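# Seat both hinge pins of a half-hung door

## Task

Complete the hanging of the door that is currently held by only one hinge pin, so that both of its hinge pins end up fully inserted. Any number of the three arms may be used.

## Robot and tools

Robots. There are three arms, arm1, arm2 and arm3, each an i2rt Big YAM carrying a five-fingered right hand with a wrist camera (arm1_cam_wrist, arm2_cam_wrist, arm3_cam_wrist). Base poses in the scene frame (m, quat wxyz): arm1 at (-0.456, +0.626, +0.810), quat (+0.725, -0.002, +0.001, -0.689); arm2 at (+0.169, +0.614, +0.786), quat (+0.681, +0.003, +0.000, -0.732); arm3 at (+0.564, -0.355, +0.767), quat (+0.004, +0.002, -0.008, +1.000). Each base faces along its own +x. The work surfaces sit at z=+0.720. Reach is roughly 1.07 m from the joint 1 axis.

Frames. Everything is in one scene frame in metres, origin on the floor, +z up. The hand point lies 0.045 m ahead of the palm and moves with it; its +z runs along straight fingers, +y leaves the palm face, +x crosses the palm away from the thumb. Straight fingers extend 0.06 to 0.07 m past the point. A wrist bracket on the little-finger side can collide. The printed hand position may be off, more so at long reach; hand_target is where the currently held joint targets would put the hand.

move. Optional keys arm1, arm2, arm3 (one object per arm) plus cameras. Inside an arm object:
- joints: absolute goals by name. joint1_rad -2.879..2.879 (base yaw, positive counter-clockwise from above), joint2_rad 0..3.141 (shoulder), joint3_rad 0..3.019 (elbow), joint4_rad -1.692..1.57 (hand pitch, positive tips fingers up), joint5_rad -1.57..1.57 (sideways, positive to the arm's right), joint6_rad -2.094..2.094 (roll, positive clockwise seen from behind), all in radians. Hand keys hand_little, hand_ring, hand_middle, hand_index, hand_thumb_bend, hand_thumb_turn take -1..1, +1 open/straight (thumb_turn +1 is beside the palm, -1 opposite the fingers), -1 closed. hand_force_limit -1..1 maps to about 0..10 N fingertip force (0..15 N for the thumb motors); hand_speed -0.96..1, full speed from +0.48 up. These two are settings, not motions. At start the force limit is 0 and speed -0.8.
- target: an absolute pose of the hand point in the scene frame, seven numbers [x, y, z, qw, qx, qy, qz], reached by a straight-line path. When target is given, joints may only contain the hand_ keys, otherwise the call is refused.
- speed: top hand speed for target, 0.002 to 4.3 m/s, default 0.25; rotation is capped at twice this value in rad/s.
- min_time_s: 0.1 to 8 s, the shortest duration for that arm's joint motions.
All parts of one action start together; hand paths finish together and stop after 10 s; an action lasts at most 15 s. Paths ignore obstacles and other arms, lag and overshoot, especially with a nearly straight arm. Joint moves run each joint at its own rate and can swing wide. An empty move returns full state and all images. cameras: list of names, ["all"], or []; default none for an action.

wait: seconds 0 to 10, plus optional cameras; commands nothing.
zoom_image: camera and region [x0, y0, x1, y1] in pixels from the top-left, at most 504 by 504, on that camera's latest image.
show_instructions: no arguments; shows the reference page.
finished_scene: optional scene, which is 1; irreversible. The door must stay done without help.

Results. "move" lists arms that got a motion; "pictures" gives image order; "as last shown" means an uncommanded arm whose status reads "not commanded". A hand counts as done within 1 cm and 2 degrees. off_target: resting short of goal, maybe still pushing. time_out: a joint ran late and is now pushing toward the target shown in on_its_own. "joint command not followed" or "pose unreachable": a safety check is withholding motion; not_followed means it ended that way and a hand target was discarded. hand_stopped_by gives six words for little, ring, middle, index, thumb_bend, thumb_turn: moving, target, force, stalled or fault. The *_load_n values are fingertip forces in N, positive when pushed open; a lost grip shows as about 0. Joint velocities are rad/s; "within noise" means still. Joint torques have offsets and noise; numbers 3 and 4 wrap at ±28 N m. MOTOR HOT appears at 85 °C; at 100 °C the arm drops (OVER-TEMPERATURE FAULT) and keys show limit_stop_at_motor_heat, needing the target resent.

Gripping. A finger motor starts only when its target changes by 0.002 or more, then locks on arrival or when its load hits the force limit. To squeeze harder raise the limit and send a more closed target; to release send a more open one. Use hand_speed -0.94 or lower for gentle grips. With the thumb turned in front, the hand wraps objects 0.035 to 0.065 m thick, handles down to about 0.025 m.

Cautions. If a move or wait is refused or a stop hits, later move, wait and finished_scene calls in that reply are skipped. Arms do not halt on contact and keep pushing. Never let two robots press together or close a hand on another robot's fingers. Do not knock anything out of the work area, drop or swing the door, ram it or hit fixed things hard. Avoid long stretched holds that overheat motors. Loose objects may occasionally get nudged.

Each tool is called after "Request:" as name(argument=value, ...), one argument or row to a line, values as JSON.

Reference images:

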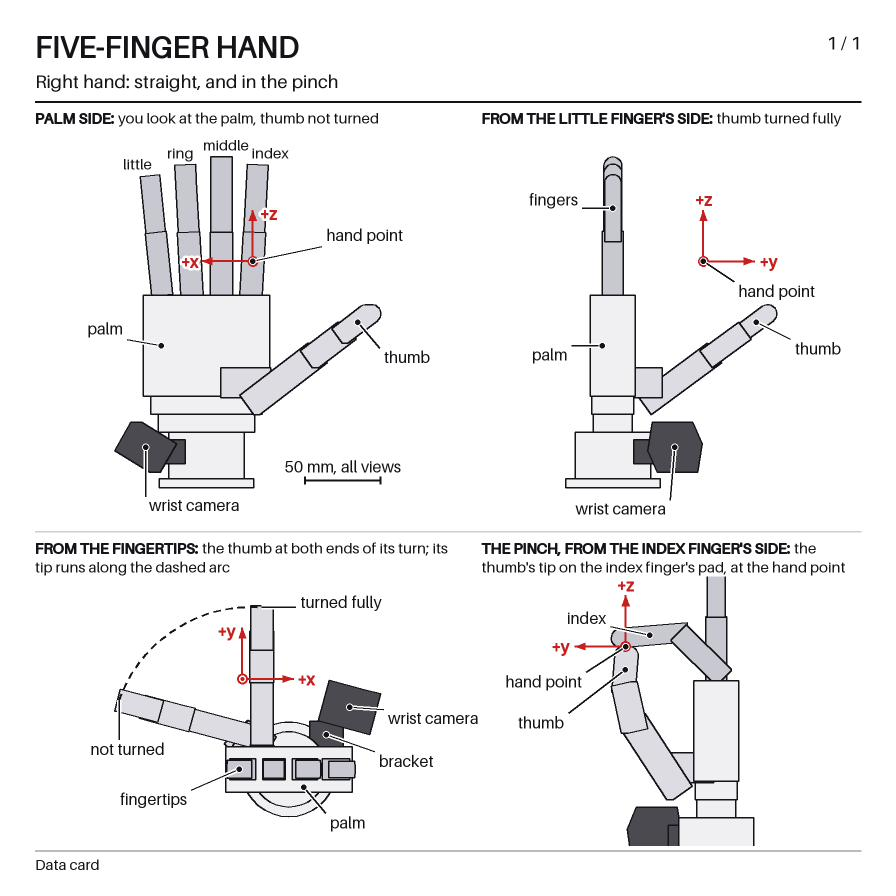

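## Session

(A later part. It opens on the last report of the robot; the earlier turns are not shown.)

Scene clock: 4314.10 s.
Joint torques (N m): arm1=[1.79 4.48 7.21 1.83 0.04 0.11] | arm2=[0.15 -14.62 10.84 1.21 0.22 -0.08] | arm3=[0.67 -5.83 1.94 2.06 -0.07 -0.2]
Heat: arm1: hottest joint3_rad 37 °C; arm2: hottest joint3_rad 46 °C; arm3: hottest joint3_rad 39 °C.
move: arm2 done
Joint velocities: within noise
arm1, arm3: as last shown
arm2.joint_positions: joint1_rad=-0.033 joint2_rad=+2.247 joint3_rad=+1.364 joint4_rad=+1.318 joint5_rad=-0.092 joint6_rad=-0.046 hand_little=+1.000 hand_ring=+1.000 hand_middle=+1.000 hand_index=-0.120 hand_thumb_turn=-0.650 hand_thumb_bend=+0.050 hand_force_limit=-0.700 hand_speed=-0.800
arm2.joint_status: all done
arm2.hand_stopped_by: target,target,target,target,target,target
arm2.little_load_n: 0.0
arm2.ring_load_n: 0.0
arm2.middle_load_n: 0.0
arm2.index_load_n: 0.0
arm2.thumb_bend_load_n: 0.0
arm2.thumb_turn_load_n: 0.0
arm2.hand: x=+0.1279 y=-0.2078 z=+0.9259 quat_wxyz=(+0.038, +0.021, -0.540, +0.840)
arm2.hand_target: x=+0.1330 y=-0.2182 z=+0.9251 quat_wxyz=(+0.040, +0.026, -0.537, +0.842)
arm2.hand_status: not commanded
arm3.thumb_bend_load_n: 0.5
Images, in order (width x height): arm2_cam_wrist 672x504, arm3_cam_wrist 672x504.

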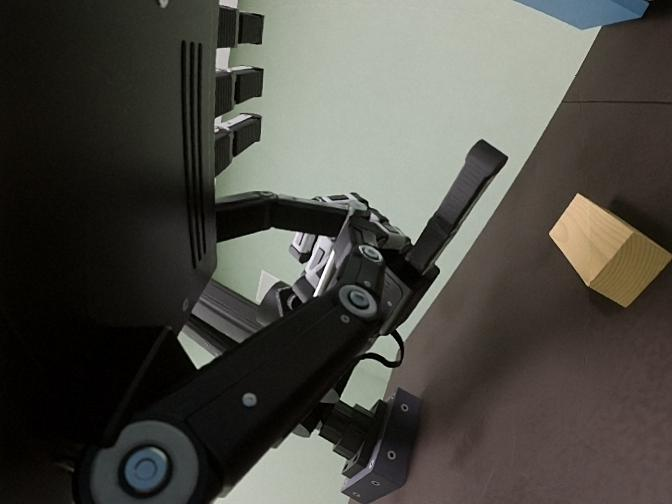

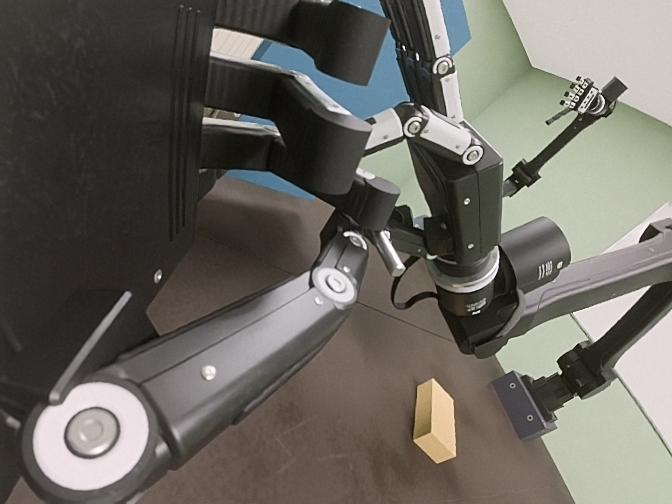

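Request:
move(
  arm2={"joints":{"hand_index":-0.32,"hand_speed":-0.9,"hand_force_limit":-0.7}},
  cameras=["arm2_cam_wrist","arm3_cam_wrist"],
)

Request:
zoom_image(
  camera="arm2_cam_wrist",
  region=[300, 180, 400, 280],
)

Request:
zoom_image(
  camera="arm3_cam_wrist",
  region=[340, 190, 440, 290],
)

Scene clock: 4319.27 s.
Joint torques (N m): arm1=[1.73 4.48 7.21 1.84 0.03 0.11] | arm2=[0.09 -14.97 10.63 1.21 0.17 -0.1] | arm3=[0.73 -5.89 1.95 2.06 -0.06 -0.19]
Heat: arm1: hottest joint3_rad 37 °C; arm2: hottest joint3_rad 46 °C; arm3: hottest joint3_rad 39 °C.
move: arm2 off_target
Joint velocities: within noise
arm1, arm3: as last shown
arm1.thumb_turn_load_n: 0.5
arm2.joint_positions: joint1_rad=-0.033 joint2_rad=+2.247 joint3_rad=+1.366 joint4_rad=+1.318 joint5_rad=-0.092 joint6_rad=-0.046 hand_little=+1.000 hand_ring=+1.000 hand_middle=+1.000 hand_index=-0.147 hand_thumb_turn=-0.650 hand_thumb_bend=+0.050 hand_force_limit=-0.700 hand_speed=-0.900
arm2.joint_status: hand_index off_target (ended at -0.147, target -0.320); the others done
arm2.hand_stopped_by: target,target,target,force,target,target
arm2.little_load_n: 0.0
arm2.ring_load_n: 0.0
arm2.middle_load_n: 0.0
arm2.index_load_n: 0.5
arm2.thumb_bend_load_n: 0.5
arm2.thumb_turn_load_n: 0.0
arm2.hand: x=+0.1278 y=-0.2084 z=+0.9270 quat_wxyz=(+0.038, +0.021, -0.539, +0.841)
arm2.hand_target: x=+0.1330 y=-0.2182 z=+0.9251 quat_wxyz=(+0.040, +0.026, -0.537, +0.842)
arm2.hand_status: not commanded
arm3.joint_positions: joint1_rad=-0.140 joint2_rad=+1.700 joint3_rad=+0.207 joint4_rad=+1.551 joint5_rad=+0.083 joint6_rad=-1.972 hand_little=-1.000 hand_ring=-1.000 hand_middle=-0.500 hand_index=+1.000 hand_thumb_turn=-0.719 hand_thumb_bend=+0.080 hand_force_limit=-0.400 hand_speed=-0.900
arm3.middle_load_n: 0.0
arm3.index_load_n: -0.5
arm3.thumb_bend_load_n: 0.0
arm3.hand: x=+0.1522 y=-0.2117 z=+0.8981 quat_wxyz=(-0.693, -0.062, +0.681, +0.230)
arm3.hand_target: x=+0.1512 y=-0.2129 z=+0.9005 quat_wxyz=(-0.696, -0.066, +0.676, +0.233)
Images, in order (width x height): arm2_cam_wrist 672x504, arm3_cam_wrist 672x504.

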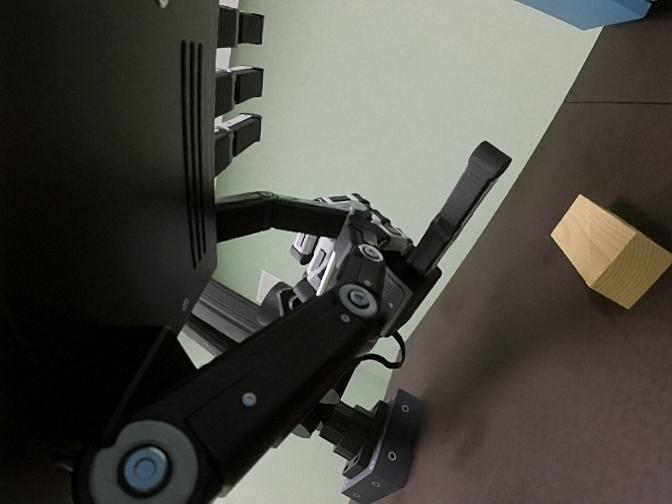

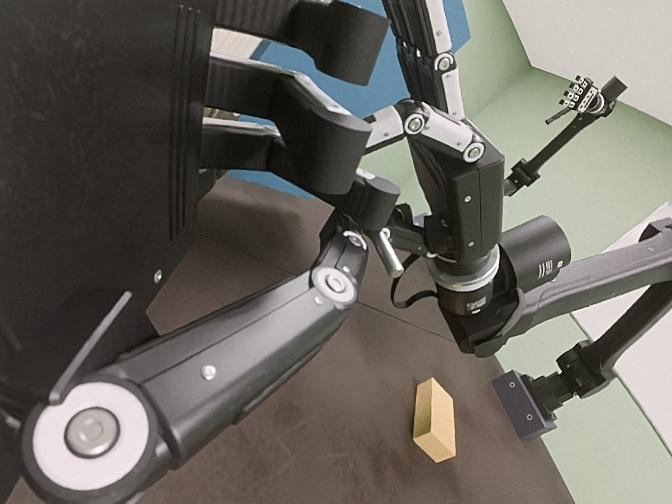

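Scaled by 5.040 from the camera's image (finer frame: 960x720).

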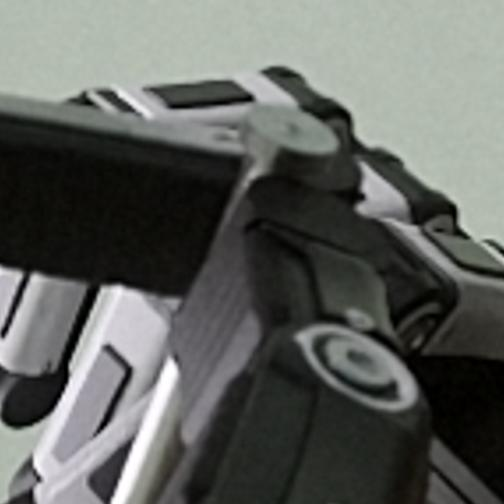

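Scaled by 5.040 from the camera's image (finer frame: 960x720).

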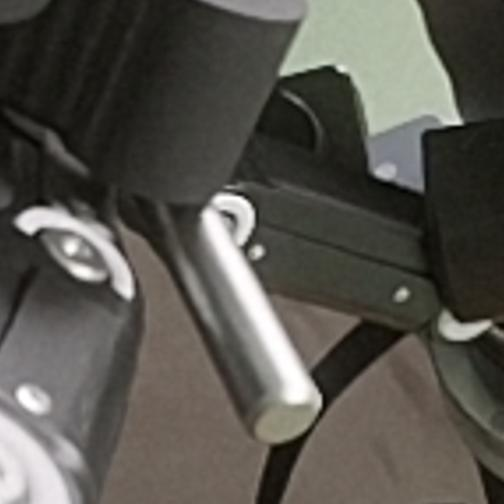

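Request:
move(
  arm2={"joints":{"hand_index":-0.34,"hand_speed":-0.9,"hand_force_limit":-0.45}},
  cameras=["arm2_cam_wrist","arm3_cam_wrist"],
)

Request:
zoom_image(
  camera="arm2_cam_wrist",
  region=[300, 180, 400, 280],
)

Request:
zoom_image(
  camera="arm3_cam_wrist",
  region=[340, 190, 440, 290],
)

Scene clock: 4326.23 s.
Joint torques (N m): arm1=[1.73 4.48 7.21 1.84 0.04 0.11] | arm2=[0.21 -14.74 10.66 1.18 0.21 -0.11] | arm3=[0.73 -5.89 1.94 2.06 -0.07 -0.2]
Heat: arm1: hottest joint3_rad 37 °C; arm2: hottest joint3_rad 47 °C; arm3: hottest joint3_rad 39 °C.
move: arm2 off_target
Joint velocities: within noise
arm1, arm3: as last shown
arm1.thumb_turn_load_n: 0.0
arm2.joint_positions: joint1_rad=-0.033 joint2_rad=+2.247 joint3_rad=+1.366 joint4_rad=+1.318 joint5_rad=-0.092 joint6_rad=-0.046 hand_little=+1.000 hand_ring=+1.000 hand_middle=+1.000 hand_index=-0.154 hand_thumb_turn=-0.650 hand_thumb_bend=+0.050 hand_force_limit=-0.450 hand_speed=-0.900
arm2.joint_status: hand_index off_target (ended at -0.154, target -0.340); the others done
arm2.hand_stopped_by: target,target,target,force,target,target
arm2.little_load_n: 0.0
arm2.ring_load_n: 0.0
arm2.middle_load_n: 0.0
arm2.index_load_n: 3.0
arm2.thumb_bend_load_n: 1.0
arm2.thumb_turn_load_n: 0.0
arm2.hand: x=+0.1278 y=-0.2084 z=+0.9270 quat_wxyz=(+0.038, +0.021, -0.539, +0.841)
arm2.hand_target: x=+0.1330 y=-0.2182 z=+0.9251 quat_wxyz=(+0.040, +0.026, -0.537, +0.842)
arm2.hand_status: not commanded
arm3.index_load_n: 0.5
arm3.thumb_turn_load_n: 5.0
Images, in order (width x height): arm2_cam_wrist 672x504, arm3_cam_wrist 672x504.

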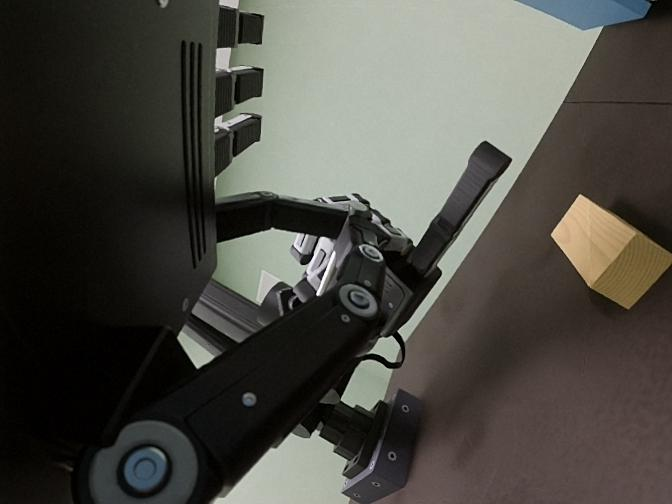

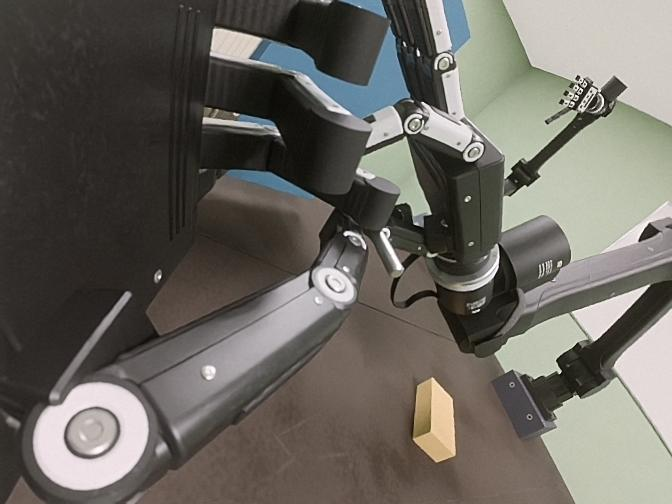

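Scaled by 5.040 from the camera's image (finer frame: 960x720).

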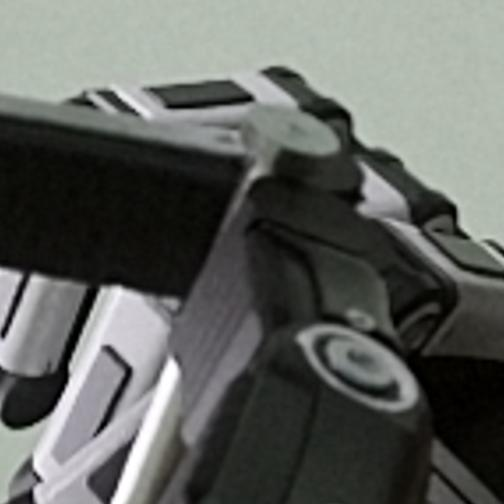

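Scaled by 5.040 from the camera's image (finer frame: 960x720).

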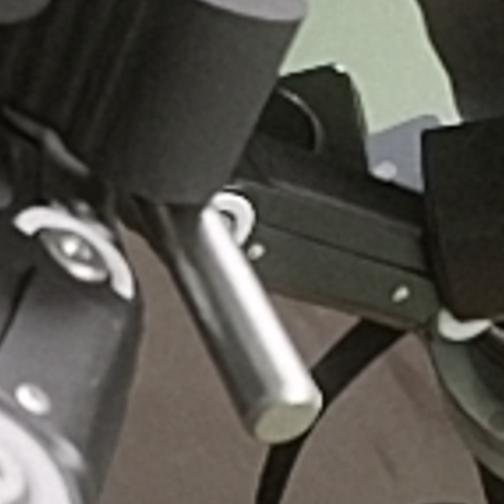

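Request:
move(
  arm2={"joints":{"hand_index":-0.4,"hand_speed":-0.9,"hand_force_limit":0.1}},
  cameras=["arm2_cam_wrist","arm3_cam_wrist"],
)

Request:
zoom_image(
  camera="arm2_cam_wrist",
  region=[300, 180, 400, 280],
)

Request:
zoom_image(
  camera="arm3_cam_wrist",
  region=[340, 190, 440, 290],
)

Scene clock: 4331.10 s.
Joint torques (N m): arm1=[1.73 4.48 7.23 1.84 0.03 0.11] | arm2=[0.09 -14.56 10.69 1.16 0.21 -0.11] | arm3=[0.62 -5.95 1.92 2.04 -0.06 -0.2]
Heat: arm1: hottest joint3_rad 37 °C; arm2: hottest joint3_rad 47 °C; arm3: hottest joint3_rad 39 °C.
move: arm2 off_target
Joint velocities: within noise
arm1, arm3: as last shown
arm2.joint_positions: joint1_rad=-0.033 joint2_rad=+2.247 joint3_rad=+1.366 joint4_rad=+1.318 joint5_rad=-0.092 joint6_rad=-0.046 hand_little=+1.000 hand_ring=+1.000 hand_middle=+1.000 hand_index=-0.161 hand_thumb_turn=-0.650 hand_thumb_bend=+0.050 hand_force_limit=+0.100 hand_speed=-0.900
arm2.joint_status: hand_index off_target (ended at -0.161, target -0.400); the others done
arm2.hand_stopped_by: target,target,target,force,target,target
arm2.little_load_n: 0.0
arm2.ring_load_n: 0.0
arm2.middle_load_n: 0.0
arm2.index_load_n: 5.0
arm2.thumb_bend_load_n: 2.0
arm2.thumb_turn_load_n: 0.0
arm2.hand: x=+0.1278 y=-0.2084 z=+0.9270 quat_wxyz=(+0.038, +0.021, -0.539, +0.841)
arm2.hand_target: x=+0.1330 y=-0.2182 z=+0.9251 quat_wxyz=(+0.040, +0.026, -0.537, +0.842)
arm2.hand_status: not commanded
arm3.middle_load_n: -0.5
arm3.index_load_n: 0.0
arm3.thumb_turn_load_n: 4.5
Images, in order (width x height): arm2_cam_wrist 672x504, arm3_cam_wrist 672x504.

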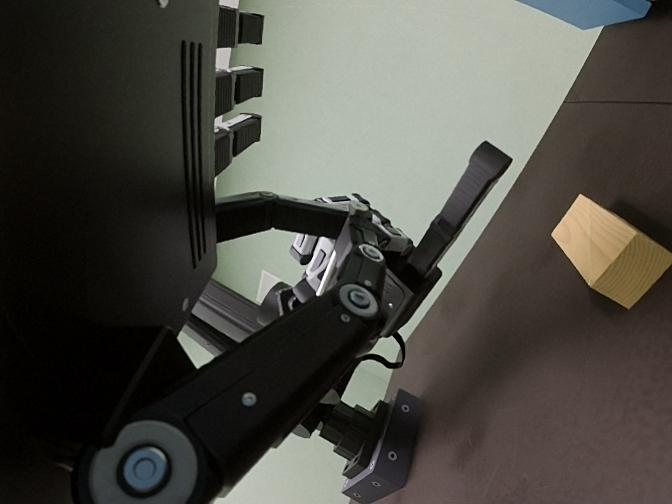

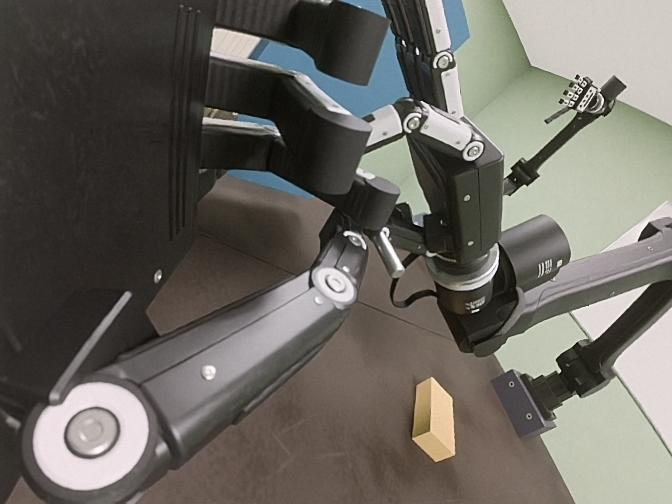

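Scaled by 5.040 from the camera's image (finer frame: 960x720).

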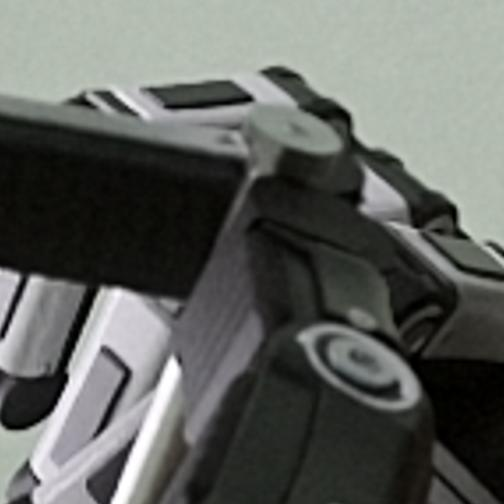

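Scaled by 5.040 from the camera's image (finer frame: 960x720).

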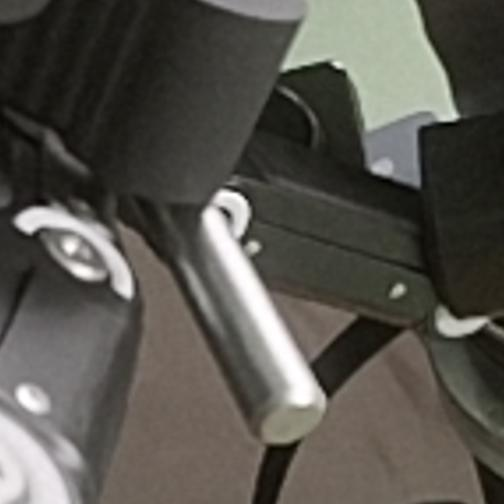

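Request:
move(
  arm3={"joints":{"hand_thumb_turn":-0.6,"hand_speed":-0.85}},
  cameras=["arm2_cam_wrist","arm3_cam_wrist"],
)

Request:
zoom_image(
  camera="arm2_cam_wrist",
  region=[300, 180, 400, 280],
)

Request:
zoom_image(
  camera="arm3_cam_wrist",
  region=[340, 190, 440, 290],
)

Scene clock: 4337.50 s.
Joint torques (N m): arm1=[1.79 4.48 7.21 1.84 0.04 0.11] | arm2=[-0.03 -14.68 10.65 1.18 0.19 -0.11] | arm3=[0.79 -5.83 1.94 2.06 -0.04 -0.19]
Heat: arm1: hottest joint3_rad 37 °C; arm2: hottest joint3_rad 48 °C; arm3: hottest joint3_rad 39 °C.
move: arm3 done
Joint velocities: within noise
arm1.joint_positions: joint1_rad=+0.540 joint2_rad=+0.643 joint3_rad=+1.569 joint4_rad=-1.489 joint5_rad=+0.222 joint6_rad=-1.308 hand_little=+1.000 hand_ring=+1.000 hand_middle=+1.000 hand_index=+1.000 hand_thumb_turn=+1.000 hand_thumb_bend=+1.000 hand_force_limit=+0.000 hand_speed=-0.800
arm1.joint_status: not commanded
arm1.hand_stopped_by: target,target,target,target,target,target
arm1.little_load_n: 0.0
arm1.ring_load_n: 0.0
arm1.middle_load_n: 0.0
arm1.index_load_n: 0.0
arm1.thumb_bend_load_n: 0.0
arm1.thumb_turn_load_n: 0.0
arm1.hand: x=-0.4302 y=+0.4273 z=+1.3542 quat_wxyz=(+0.261, +0.677, -0.549, +0.414)
arm1.hand_target: x=-0.4304 y=+0.4313 z=+1.3581 quat_wxyz=(+0.258, +0.677, -0.548, +0.418)
arm1.hand_status: not commanded
arm2: as last shown
arm2.ring_load_n: 0.5
arm2.index_load_n: 4.5
arm3.joint_positions: joint1_rad=-0.140 joint2_rad=+1.700 joint3_rad=+0.207 joint4_rad=+1.551 joint5_rad=+0.083 joint6_rad=-1.972 hand_little=-1.000 hand_ring=-1.000 hand_middle=-0.500 hand_index=+1.000 hand_thumb_turn=-0.600 hand_thumb_bend=+0.080 hand_force_limit=-0.400 hand_speed=-0.850
arm3.joint_status: all done
arm3.hand_stopped_by: target,target,target,target,target,target
arm3.little_load_n: 0.0
arm3.ring_load_n: 0.0
arm3.middle_load_n: 0.0
arm3.index_load_n: 0.0
arm3.thumb_bend_load_n: 0.0
arm3.thumb_turn_load_n: 0.0
arm3.hand: x=+0.1521 y=-0.2118 z=+0.8982 quat_wxyz=(-0.693, -0.062, +0.681, +0.230)
arm3.hand_target: x=+0.1512 y=-0.2129 z=+0.9005 quat_wxyz=(-0.696, -0.066, +0.676, +0.233)
arm3.hand_status: not commanded
Images, in order (width x height): arm2_cam_wrist 672x504, arm3_cam_wrist 672x504.

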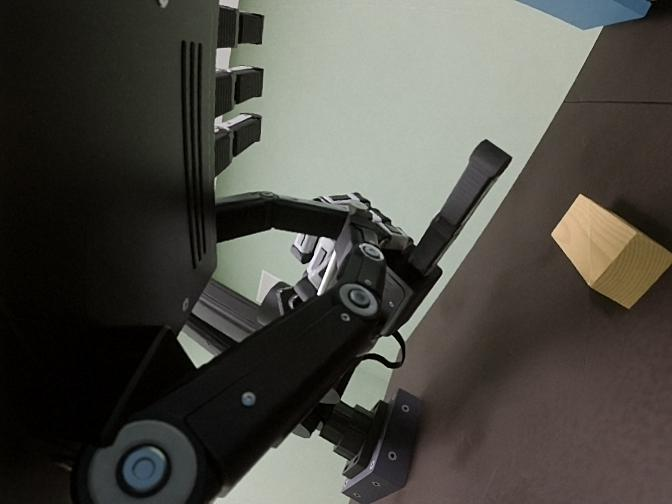

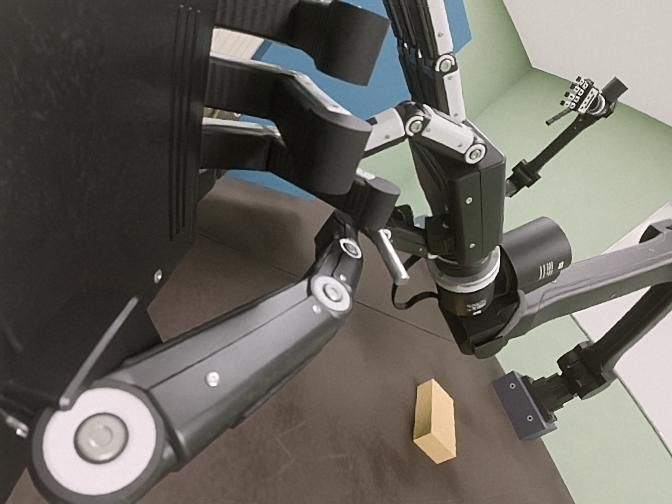

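Scaled by 5.040 from the camera's image (finer frame: 960x720).

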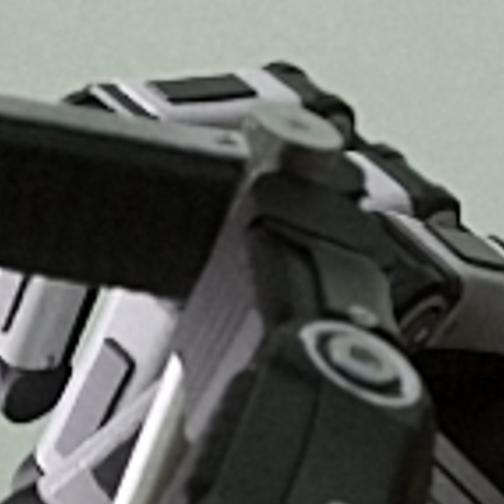

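Scaled by 5.040 from the camera's image (finer frame: 960x720).

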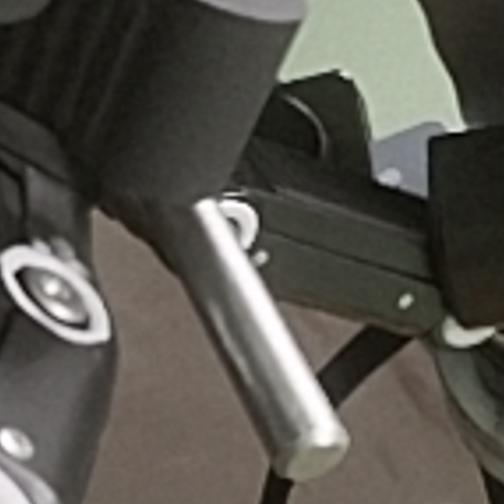

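Request:
move(
  arm3={"joints":{"hand_thumb_turn":0.3,"hand_speed":-0.5}},
  cameras=["arm2_cam_wrist","arm3_cam_wrist"],
)

Request:
move(
  arm3={"target":[0.165,-0.26,0.88,-0.696,-0.066,0.676,0.233],"speed":0.08},
  cameras=["arm2_cam_wrist","arm3_cam_wrist"],
)

Scene clock: 4348.67 s.
Joint torques (N m): arm1=[1.79 4.48 7.23 1.85 0.03 0.11] | arm2=[0.26 -14.51 10.66 1.16 0.19 -0.11] | arm3=[0.67 -5.83 1.94 2.07 -0.04 -0.18]
Heat: arm1: hottest joint3_rad 37 °C; arm2: hottest joint3_rad 48 °C; arm3: hottest joint3_rad 39 °C.
move: arm3 done
Joint velocities: within noise
arm1, arm2: as last shown
arm2.ring_load_n: -0.5
arm3.joint_positions: joint1_rad=-0.140 joint2_rad=+1.700 joint3_rad=+0.207 joint4_rad=+1.551 joint5_rad=+0.083 joint6_rad=-1.973 hand_little=-1.000 hand_ring=-1.000 hand_middle=-0.500 hand_index=+1.000 hand_thumb_turn=+0.300 hand_thumb_bend=+0.080 hand_force_limit=-0.400 hand_speed=-0.500
arm3.joint_status: all done
arm3.hand_stopped_by: target,target,target,target,target,target
arm3.little_load_n: 0.0
arm3.ring_load_n: 0.0
arm3.middle_load_n: 0.0
arm3.index_load_n: 0.0
arm3.thumb_bend_load_n: 0.0
arm3.thumb_turn_load_n: 0.5
arm3.hand: x=+0.1521 y=-0.2118 z=+0.8982 quat_wxyz=(-0.693, -0.063, +0.681, +0.230)
arm3.hand_target: x=+0.1512 y=-0.2129 z=+0.9005 quat_wxyz=(-0.696, -0.066, +0.676, +0.233)
arm3.hand_status: not commanded
Images, in order (width x height): arm2_cam_wrist 672x504, arm3_cam_wrist 672x504.

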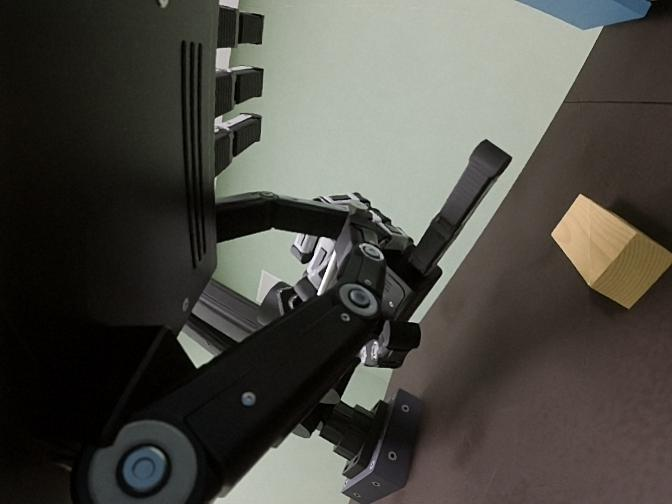

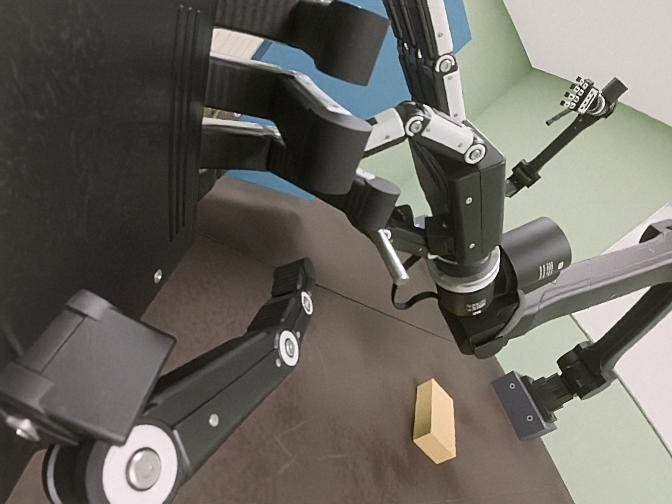

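Scene clock: 4349.93 s.
Joint torques (N m): arm1=[1.73 4.48 7.21 1.85 0.04 0.11] | arm2=[0.15 -14.68 10.73 1.25 0.2 -0.1] | arm3=[0.97 -5.54 1.16 2.02 0.11 -0.08]
Heat: arm1: hottest joint3_rad 37 °C; arm2: hottest joint3_rad 48 °C; arm3: hottest joint3_rad 39 °C.
move: arm3 off_target
Joint velocities: within noise
arm1, arm2: as last shown
arm2.ring_load_n: 0.0
arm3.joint_positions: joint1_rad=+0.061 joint2_rad=+1.716 joint3_rad=+0.172 joint4_rad=+1.551 joint5_rad=+0.289 joint6_rad=-1.973 hand_little=-1.000 hand_ring=-1.000 hand_middle=-0.500 hand_index=+1.000 hand_thumb_turn=+0.300 hand_thumb_bend=+0.080 hand_force_limit=-0.400 hand_speed=-0.500
arm3.joint_status: not commanded
arm3.hand_stopped_by: target,target,target,target,target,target
arm3.little_load_n: 0.0
arm3.ring_load_n: 0.0
arm3.middle_load_n: 0.0
arm3.index_load_n: 0.0
arm3.thumb_bend_load_n: -0.5
arm3.thumb_turn_load_n: 0.0
arm3.hand: x=+0.1635 y=-0.2581 z=+0.8810 quat_wxyz=(-0.675, -0.063, +0.699, +0.228)
arm3.hand_target: x=+0.1649 y=-0.2599 z=+0.8806 quat_wxyz=(-0.677, -0.063, +0.697, +0.226)
arm3.hand_status: off_target (0.003 m and 3.6 deg from the pose sent, 0.053 m and 0.8 deg at the start; a joint's target at an end of its range on 38 of 38 steps)
Images, in order (width x height): arm2_cam_wrist 672x504, arm3_cam_wrist 672x504.

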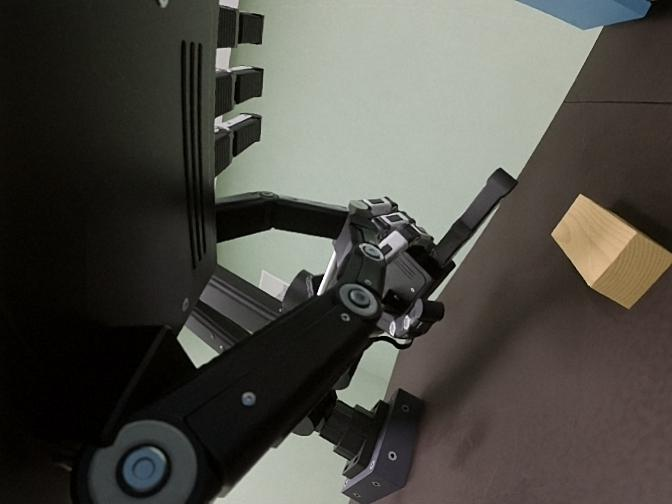

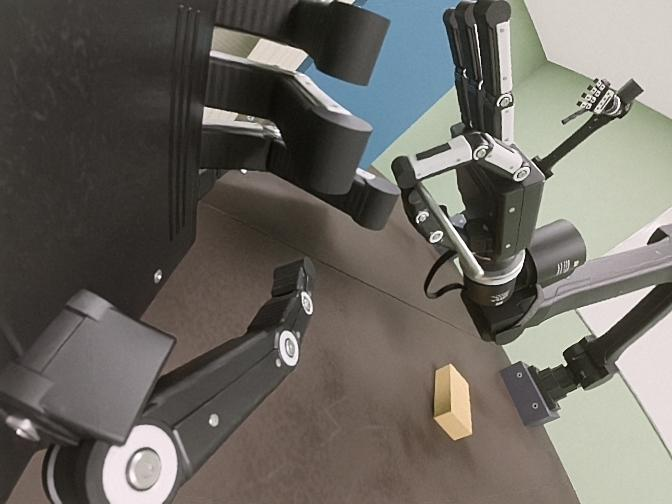

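Request:
zoom_image(
  camera="arm3_cam_wrist",
  region=[380, 130, 560, 330],
)

Request:
zoom_image(
  camera="arm2_cam_wrist",
  region=[290, 180, 400, 320],
)

Scaled by 2.520 from the camera's image (finer frame: 960x720).

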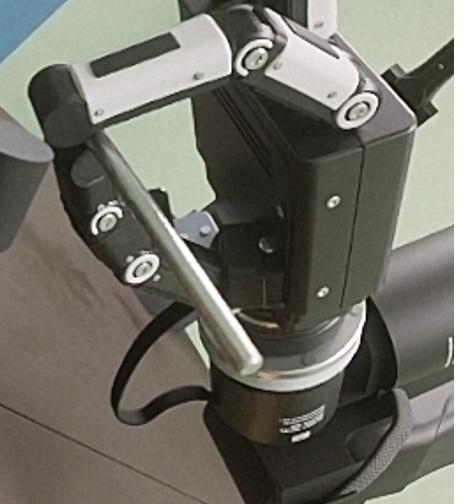

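Scaled by 3.600 from the camera's image (finer frame: 960x720).

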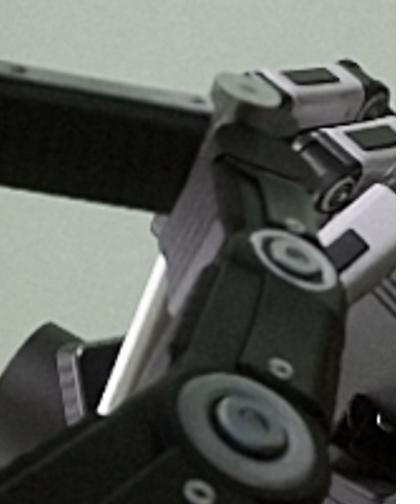

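Request:
move(
  arm2={"target":[0.12,-0.17,1.06,0.0403,0.026,-0.5367,0.8424],"speed":0.12},
  arm3={"target":[0.26,-0.29,0.93,-0.675,-0.063,0.699,0.228],"speed":0.12},
  cameras=["arm2_cam_wrist","arm3_cam_wrist"],
)

Scene clock: 4396.50 s.
Joint torques (N m): arm1=[1.79 4.48 7.21 1.85 0.04 0.11] | arm2=[-1.38 -15.21 8.59 1.16 -0.05 0.02] | arm3=[-0.03 -3.08 2.73 1.68 -0.03 -0.11]
Heat: arm1: hottest joint3_rad 37 °C; arm2: hottest joint3_rad 48 °C; arm3: hottest joint3_rad 39 °C.
move: arm2 done; arm3 not_followed
Joint velocities: within noise
arm1: as last shown
arm2.joint_positions: joint1_rad=-0.043 joint2_rad=+1.946 joint3_rad=+1.259 joint4_rad=+1.132 joint5_rad=-0.112 joint6_rad=-0.046 hand_little=+1.000 hand_ring=+1.000 hand_middle=+1.000 hand_index=-0.161 hand_thumb_turn=-0.650 hand_thumb_bend=+0.050 hand_force_limit=+0.100 hand_speed=-0.900
arm2.joint_status: not commanded
arm2.hand_stopped_by: target,target,target,force,target,target
arm2.little_load_n: 0.0
arm2.ring_load_n: 0.0
arm2.middle_load_n: 0.0
arm2.index_load_n: 4.5
arm2.thumb_bend_load_n: 2.0
arm2.thumb_turn_load_n: 0.0
arm2.hand: x=+0.1275 y=-0.1721 z=+1.0555 quat_wxyz=(+0.037, +0.027, -0.537, +0.843)
arm2.hand_target: x=+0.1200 y=-0.1700 z=+1.0599 quat_wxyz=(+0.040, +0.026, -0.537, +0.842)
arm2.hand_status: done (0.009 m and 0.4 deg from the pose sent, 0.139 m and 0.7 deg at the start)
arm3.joint_positions: joint1_rad=+0.167 joint2_rad=+1.472 joint3_rad=+0.035 joint4_rad=+1.440 joint5_rad=+0.397 joint6_rad=-1.973 hand_little=-1.000 hand_ring=-1.000 hand_middle=-0.500 hand_index=+1.000 hand_thumb_turn=+0.300 hand_thumb_bend=+0.080 hand_force_limit=-0.400 hand_speed=-0.500
arm3.joint_status: not commanded
arm3.hand_stopped_by: target,target,target,target,target,target
arm3.little_load_n: 0.0
arm3.ring_load_n: 0.0
arm3.middle_load_n: 0.0
arm3.index_load_n: 0.0
arm3.thumb_bend_load_n: 0.0
arm3.thumb_turn_load_n: 0.5
arm3.on_its_own: joint1_rad is held at +0.158, not at its first target +0.067; joint2_rad is held at +1.479, not at its first target +1.726; joint3_rad is held at +0.044, not at its first target +0.168; joint4_rad is held at +1.451, not at its first target +1.570; joint5_rad is held at +0.396, not at its first target +0.292
arm3.hand: x=+0.2169 y=-0.2739 z=+0.9013 quat_wxyz=(-0.673, -0.063, +0.701, +0.228)
arm3.hand_target: x=+0.2140 y=-0.2719 z=+0.9041 quat_wxyz=(-0.677, -0.058, +0.697, +0.230)
arm3.hand_status: not_followed (0.054 m and 0.3 deg from the pose sent, 0.113 m and 0.0 deg at the start; a joint's target at an end of its range on 33 of 58 steps)
pose unreachable (arm3 arm): on one or more control steps of this call this arm could not follow its commanded pose, so it was not sent that pose on those steps. On the call's last step it was still not sent that pose. It may still have moved: this result reports where it is.
cause: moving toward the commanded pose would bring two parts of the arm too close to each other.
Images, in order (width x height): arm2_cam_wrist 672x504, arm3_cam_wrist 672x504.

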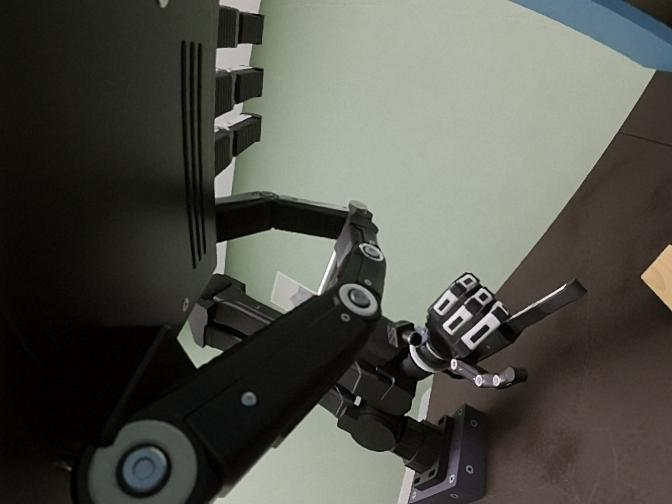

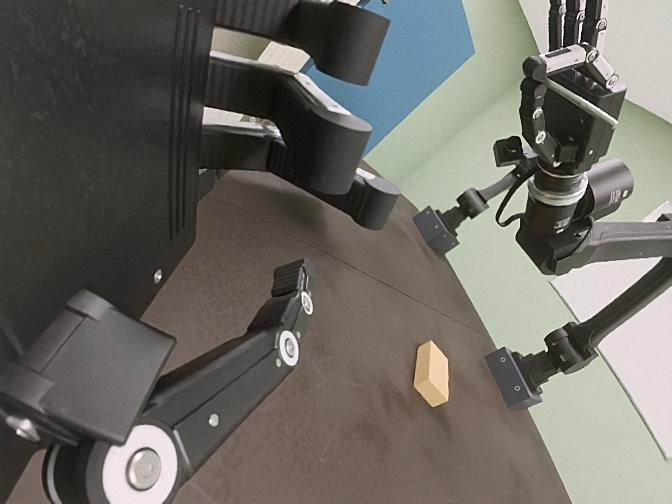

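Request:
move(
  arm2={"target":[0.06,-0.10,1.12,0.5815,0.5153,-0.4844,0.4023],"speed":0.2},
  cameras=["arm2_cam_wrist","arm3_cam_wrist"],
)

Scene clock: 4425.13 s.
Joint torques (N m): arm1=[1.79 4.54 7.21 1.85 0.03 0.11] | arm2=[0.32 -13.86 9.99 1.44 0.19 -0.14] | arm3=[-0.03 -3.14 2.71 1.68 -0.02 -0.11]
Heat: arm1: hottest joint3_rad 37 °C; arm2: hottest joint3_rad 47 °C; arm3: hottest joint3_rad 39 °C.
move: arm2 off_target
Joint velocities: within noise
arm1, arm3: as last shown
arm2.joint_positions: joint1_rad=+0.034 joint2_rad=+1.634 joint3_rad=+1.208 joint4_rad=+0.424 joint5_rad=+0.119 joint6_rad=-1.771 hand_little=+1.000 hand_ring=+1.000 hand_middle=+1.000 hand_index=-0.161 hand_thumb_turn=-0.650 hand_thumb_bend=+0.050 hand_force_limit=+0.100 hand_speed=-0.900
arm2.joint_status: not commanded
arm2.hand_stopped_by: target,target,target,force,target,target
arm2.little_load_n: 0.0
arm2.ring_load_n: 0.0
arm2.middle_load_n: 0.0
arm2.index_load_n: 4.5
arm2.thumb_bend_load_n: 2.0
arm2.thumb_turn_load_n: 0.0
arm2.hand: x=+0.0530 y=-0.1045 z=+1.1096 quat_wxyz=(+0.578, +0.512, -0.491, +0.403)
arm2.hand_target: x=+0.0598 y=-0.1001 z=+1.1199 quat_wxyz=(+0.581, +0.515, -0.484, +0.402)
arm2.hand_status: off_target (0.013 m and 1.0 deg from the pose sent, 0.118 m and 101.3 deg at the start)
arm3.ring_load_n: -0.5
arm3.thumb_turn_load_n: 0.0
arm3.on_its_own: joint1_rad is held at +0.158, not at its first target +0.067; joint2_rad is held at +1.479, not at its first target +1.726; joint3_rad is held at +0.044, not at its first target +0.168; joint4_rad is held at +1.451, not at its first target +1.570; joint5_rad is held at +0.396, not at its first target +0.292
Images, in order (width x height): arm2_cam_wrist 672x504, arm3_cam_wrist 672x504.

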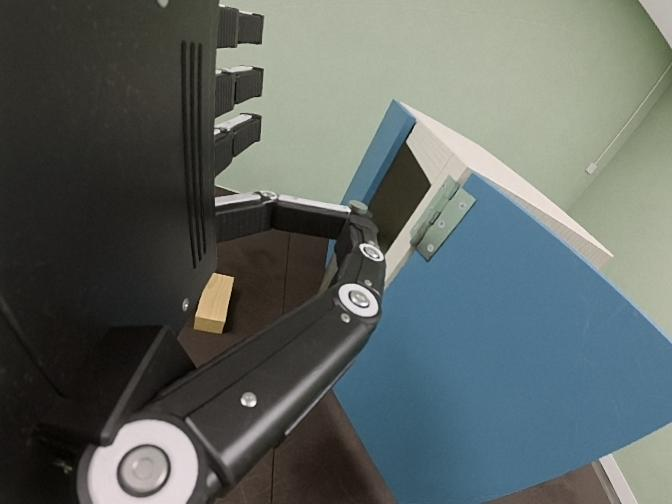

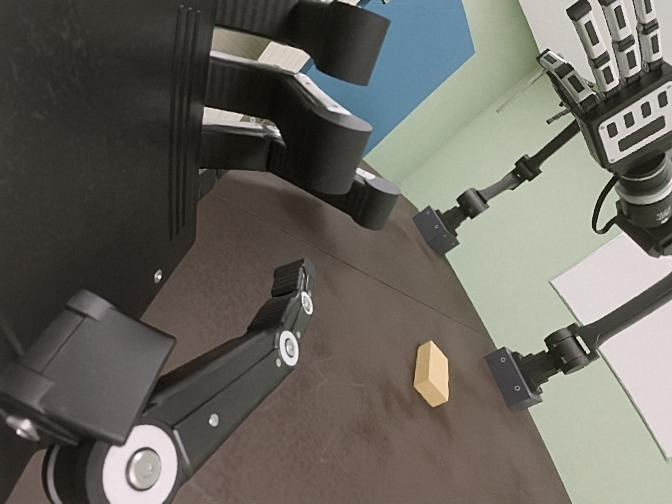

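Request:
zoom_image(
  camera="arm2_cam_wrist",
  region=[300, 90, 520, 290],
)

Scaled by 2.291 from the camera's image (finer frame: 960x720).

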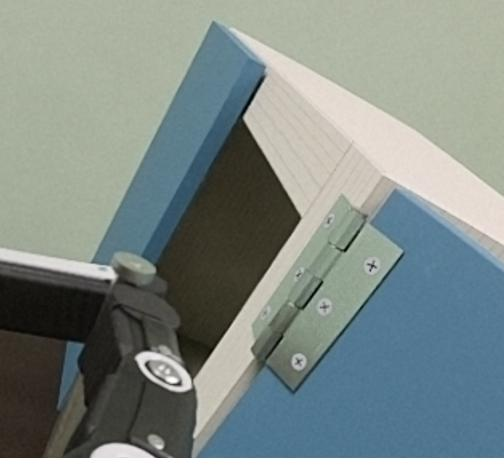

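Request:
move(
  arm3={"target":[0.02,-0.30,0.975,0.7071,0,-0.7071,0],"speed":0.15},
  cameras=["arm2_cam_wrist","arm3_cam_wrist"],
)

Scene clock: 4436.17 s.
Joint torques (N m): arm1=[1.79 4.48 7.21 1.85 0.03 0.11] | arm2=[0.21 -13.57 10.1 1.43 0.18 -0.13] | arm3=[0.03 -6.48 8.25 1.17 -0.06 -0.02]
Heat: arm1: hottest joint3_rad 37 °C; arm2: hottest joint3_rad 46 °C; arm3: hottest joint3_rad 39 °C.
move: arm3 off_target
Joint velocities: within noise
arm1, arm2: as last shown
arm2.joint_positions: joint1_rad=+0.034 joint2_rad=+1.634 joint3_rad=+1.208 joint4_rad=+0.424 joint5_rad=+0.119 joint6_rad=-1.772 hand_little=+1.000 hand_ring=+1.000 hand_middle=+1.000 hand_index=-0.161 hand_thumb_turn=-0.650 hand_thumb_bend=+0.050 hand_force_limit=+0.100 hand_speed=-0.900
arm2.hand: x=+0.0530 y=-0.1045 z=+1.1097 quat_wxyz=(+0.578, +0.512, -0.491, +0.402)
arm3.joint_positions: joint1_rad=+0.019 joint2_rad=+1.361 joint3_rad=+0.520 joint4_rad=+0.814 joint5_rad=+0.006 joint6_rad=-1.564 hand_little=-1.000 hand_ring=-1.000 hand_middle=-0.500 hand_index=+1.000 hand_thumb_turn=+0.300 hand_thumb_bend=+0.080 hand_force_limit=-0.400 hand_speed=-0.500
arm3.joint_status: not commanded
arm3.hand_stopped_by: target,target,target,target,target,target
arm3.little_load_n: 0.0
arm3.ring_load_n: 0.0
arm3.middle_load_n: 0.0
arm3.index_load_n: 0.0
arm3.thumb_bend_load_n: 0.0
arm3.thumb_turn_load_n: 0.0
arm3.hand: x=+0.0330 y=-0.3033 z=+0.9620 quat_wxyz=(-0.699, -0.005, +0.715, +0.001)
arm3.hand_target: x=+0.0208 y=-0.3001 z=+0.9751 quat_wxyz=(-0.707, +0.000, +0.707, +0.000)
arm3.hand_status: off_target (0.019 m and 1.5 deg from the pose sent, 0.212 m and 27.5 deg at the start)
Images, in order (width x height): arm2_cam_wrist 672x504, arm3_cam_wrist 672x504.

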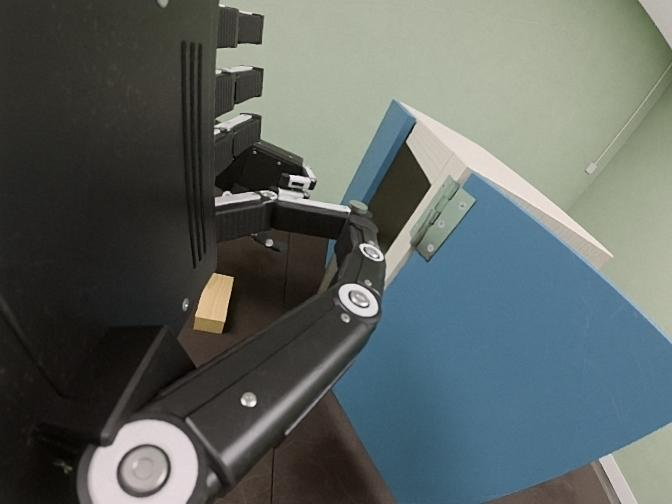

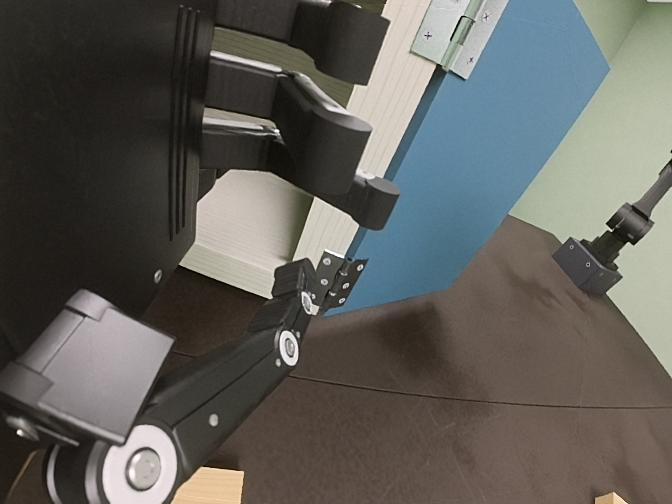

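Request:
move(
  arm3={"joints":{"hand_thumb_turn":1.0,"hand_thumb_bend":1.0,"hand_speed":0.2,"hand_middle":-0.95}},
  cameras=["arm3_cam_wrist"],
)

Request:
zoom_image(
  camera="arm3_cam_wrist",
  region=[290, 220, 410, 320],
)

Request:
zoom_image(
  camera="arm3_cam_wrist",
  region=[380, 0, 520, 100],
)

Scene clock: 4440.73 s.
Joint torques (N m): arm1=[1.73 4.42 7.21 1.84 0.04 0.11] | arm2=[0.26 -13.68 10.02 1.39 0.17 -0.14] | arm3=[-0.03 -6.48 8.27 1.17 -0.05 -0.03]
Heat: arm1: hottest joint3_rad 37 °C; arm2: hottest joint3_rad 46 °C; arm3: hottest joint3_rad 39 °C.
move: arm3 done
Joint velocities: within noise
arm1, arm2: as last shown
arm2.thumb_bend_load_n: 1.5
arm3.joint_positions: joint1_rad=+0.019 joint2_rad=+1.361 joint3_rad=+0.520 joint4_rad=+0.814 joint5_rad=+0.006 joint6_rad=-1.562 hand_little=-1.000 hand_ring=-1.000 hand_middle=-0.950 hand_index=+1.000 hand_thumb_turn=+1.000 hand_thumb_bend=+1.000 hand_force_limit=-0.400 hand_speed=+0.200
arm3.joint_status: all done
arm3.hand_stopped_by: target,target,target,target,target,target
arm3.little_load_n: 0.0
arm3.ring_load_n: 0.0
arm3.middle_load_n: 0.0
arm3.index_load_n: 0.0
arm3.thumb_bend_load_n: 0.0
arm3.thumb_turn_load_n: 0.0
arm3.hand: x=+0.0330 y=-0.3033 z=+0.9620 quat_wxyz=(-0.699, -0.005, +0.715, +0.001)
arm3.hand_target: x=+0.0208 y=-0.3000 z=+0.9752 quat_wxyz=(-0.707, +0.000, +0.707, +0.000)
arm3.hand_status: not commanded
Images, in order (width x height): arm3_cam_wrist 672x504.

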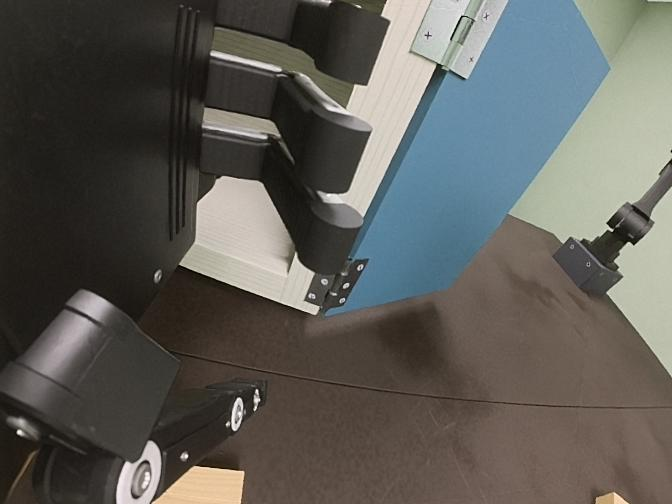

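Scaled by 4.200 from the camera's image (finer frame: 960x720).

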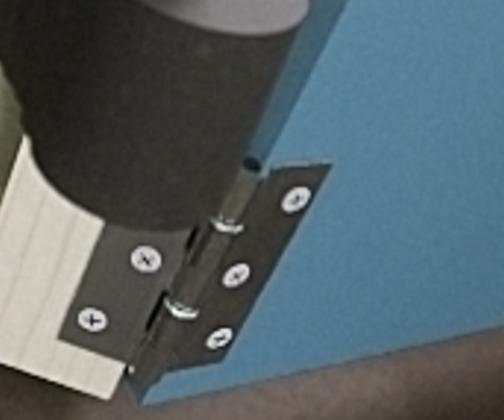

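Scaled by 3.600 from the camera's image (finer frame: 960x720).

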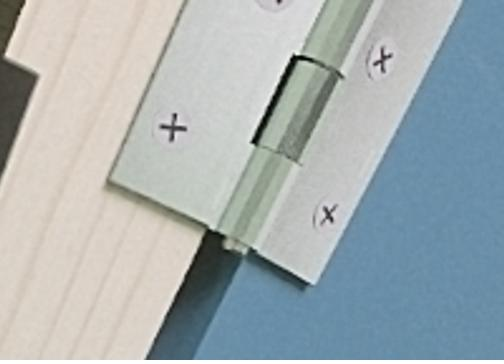

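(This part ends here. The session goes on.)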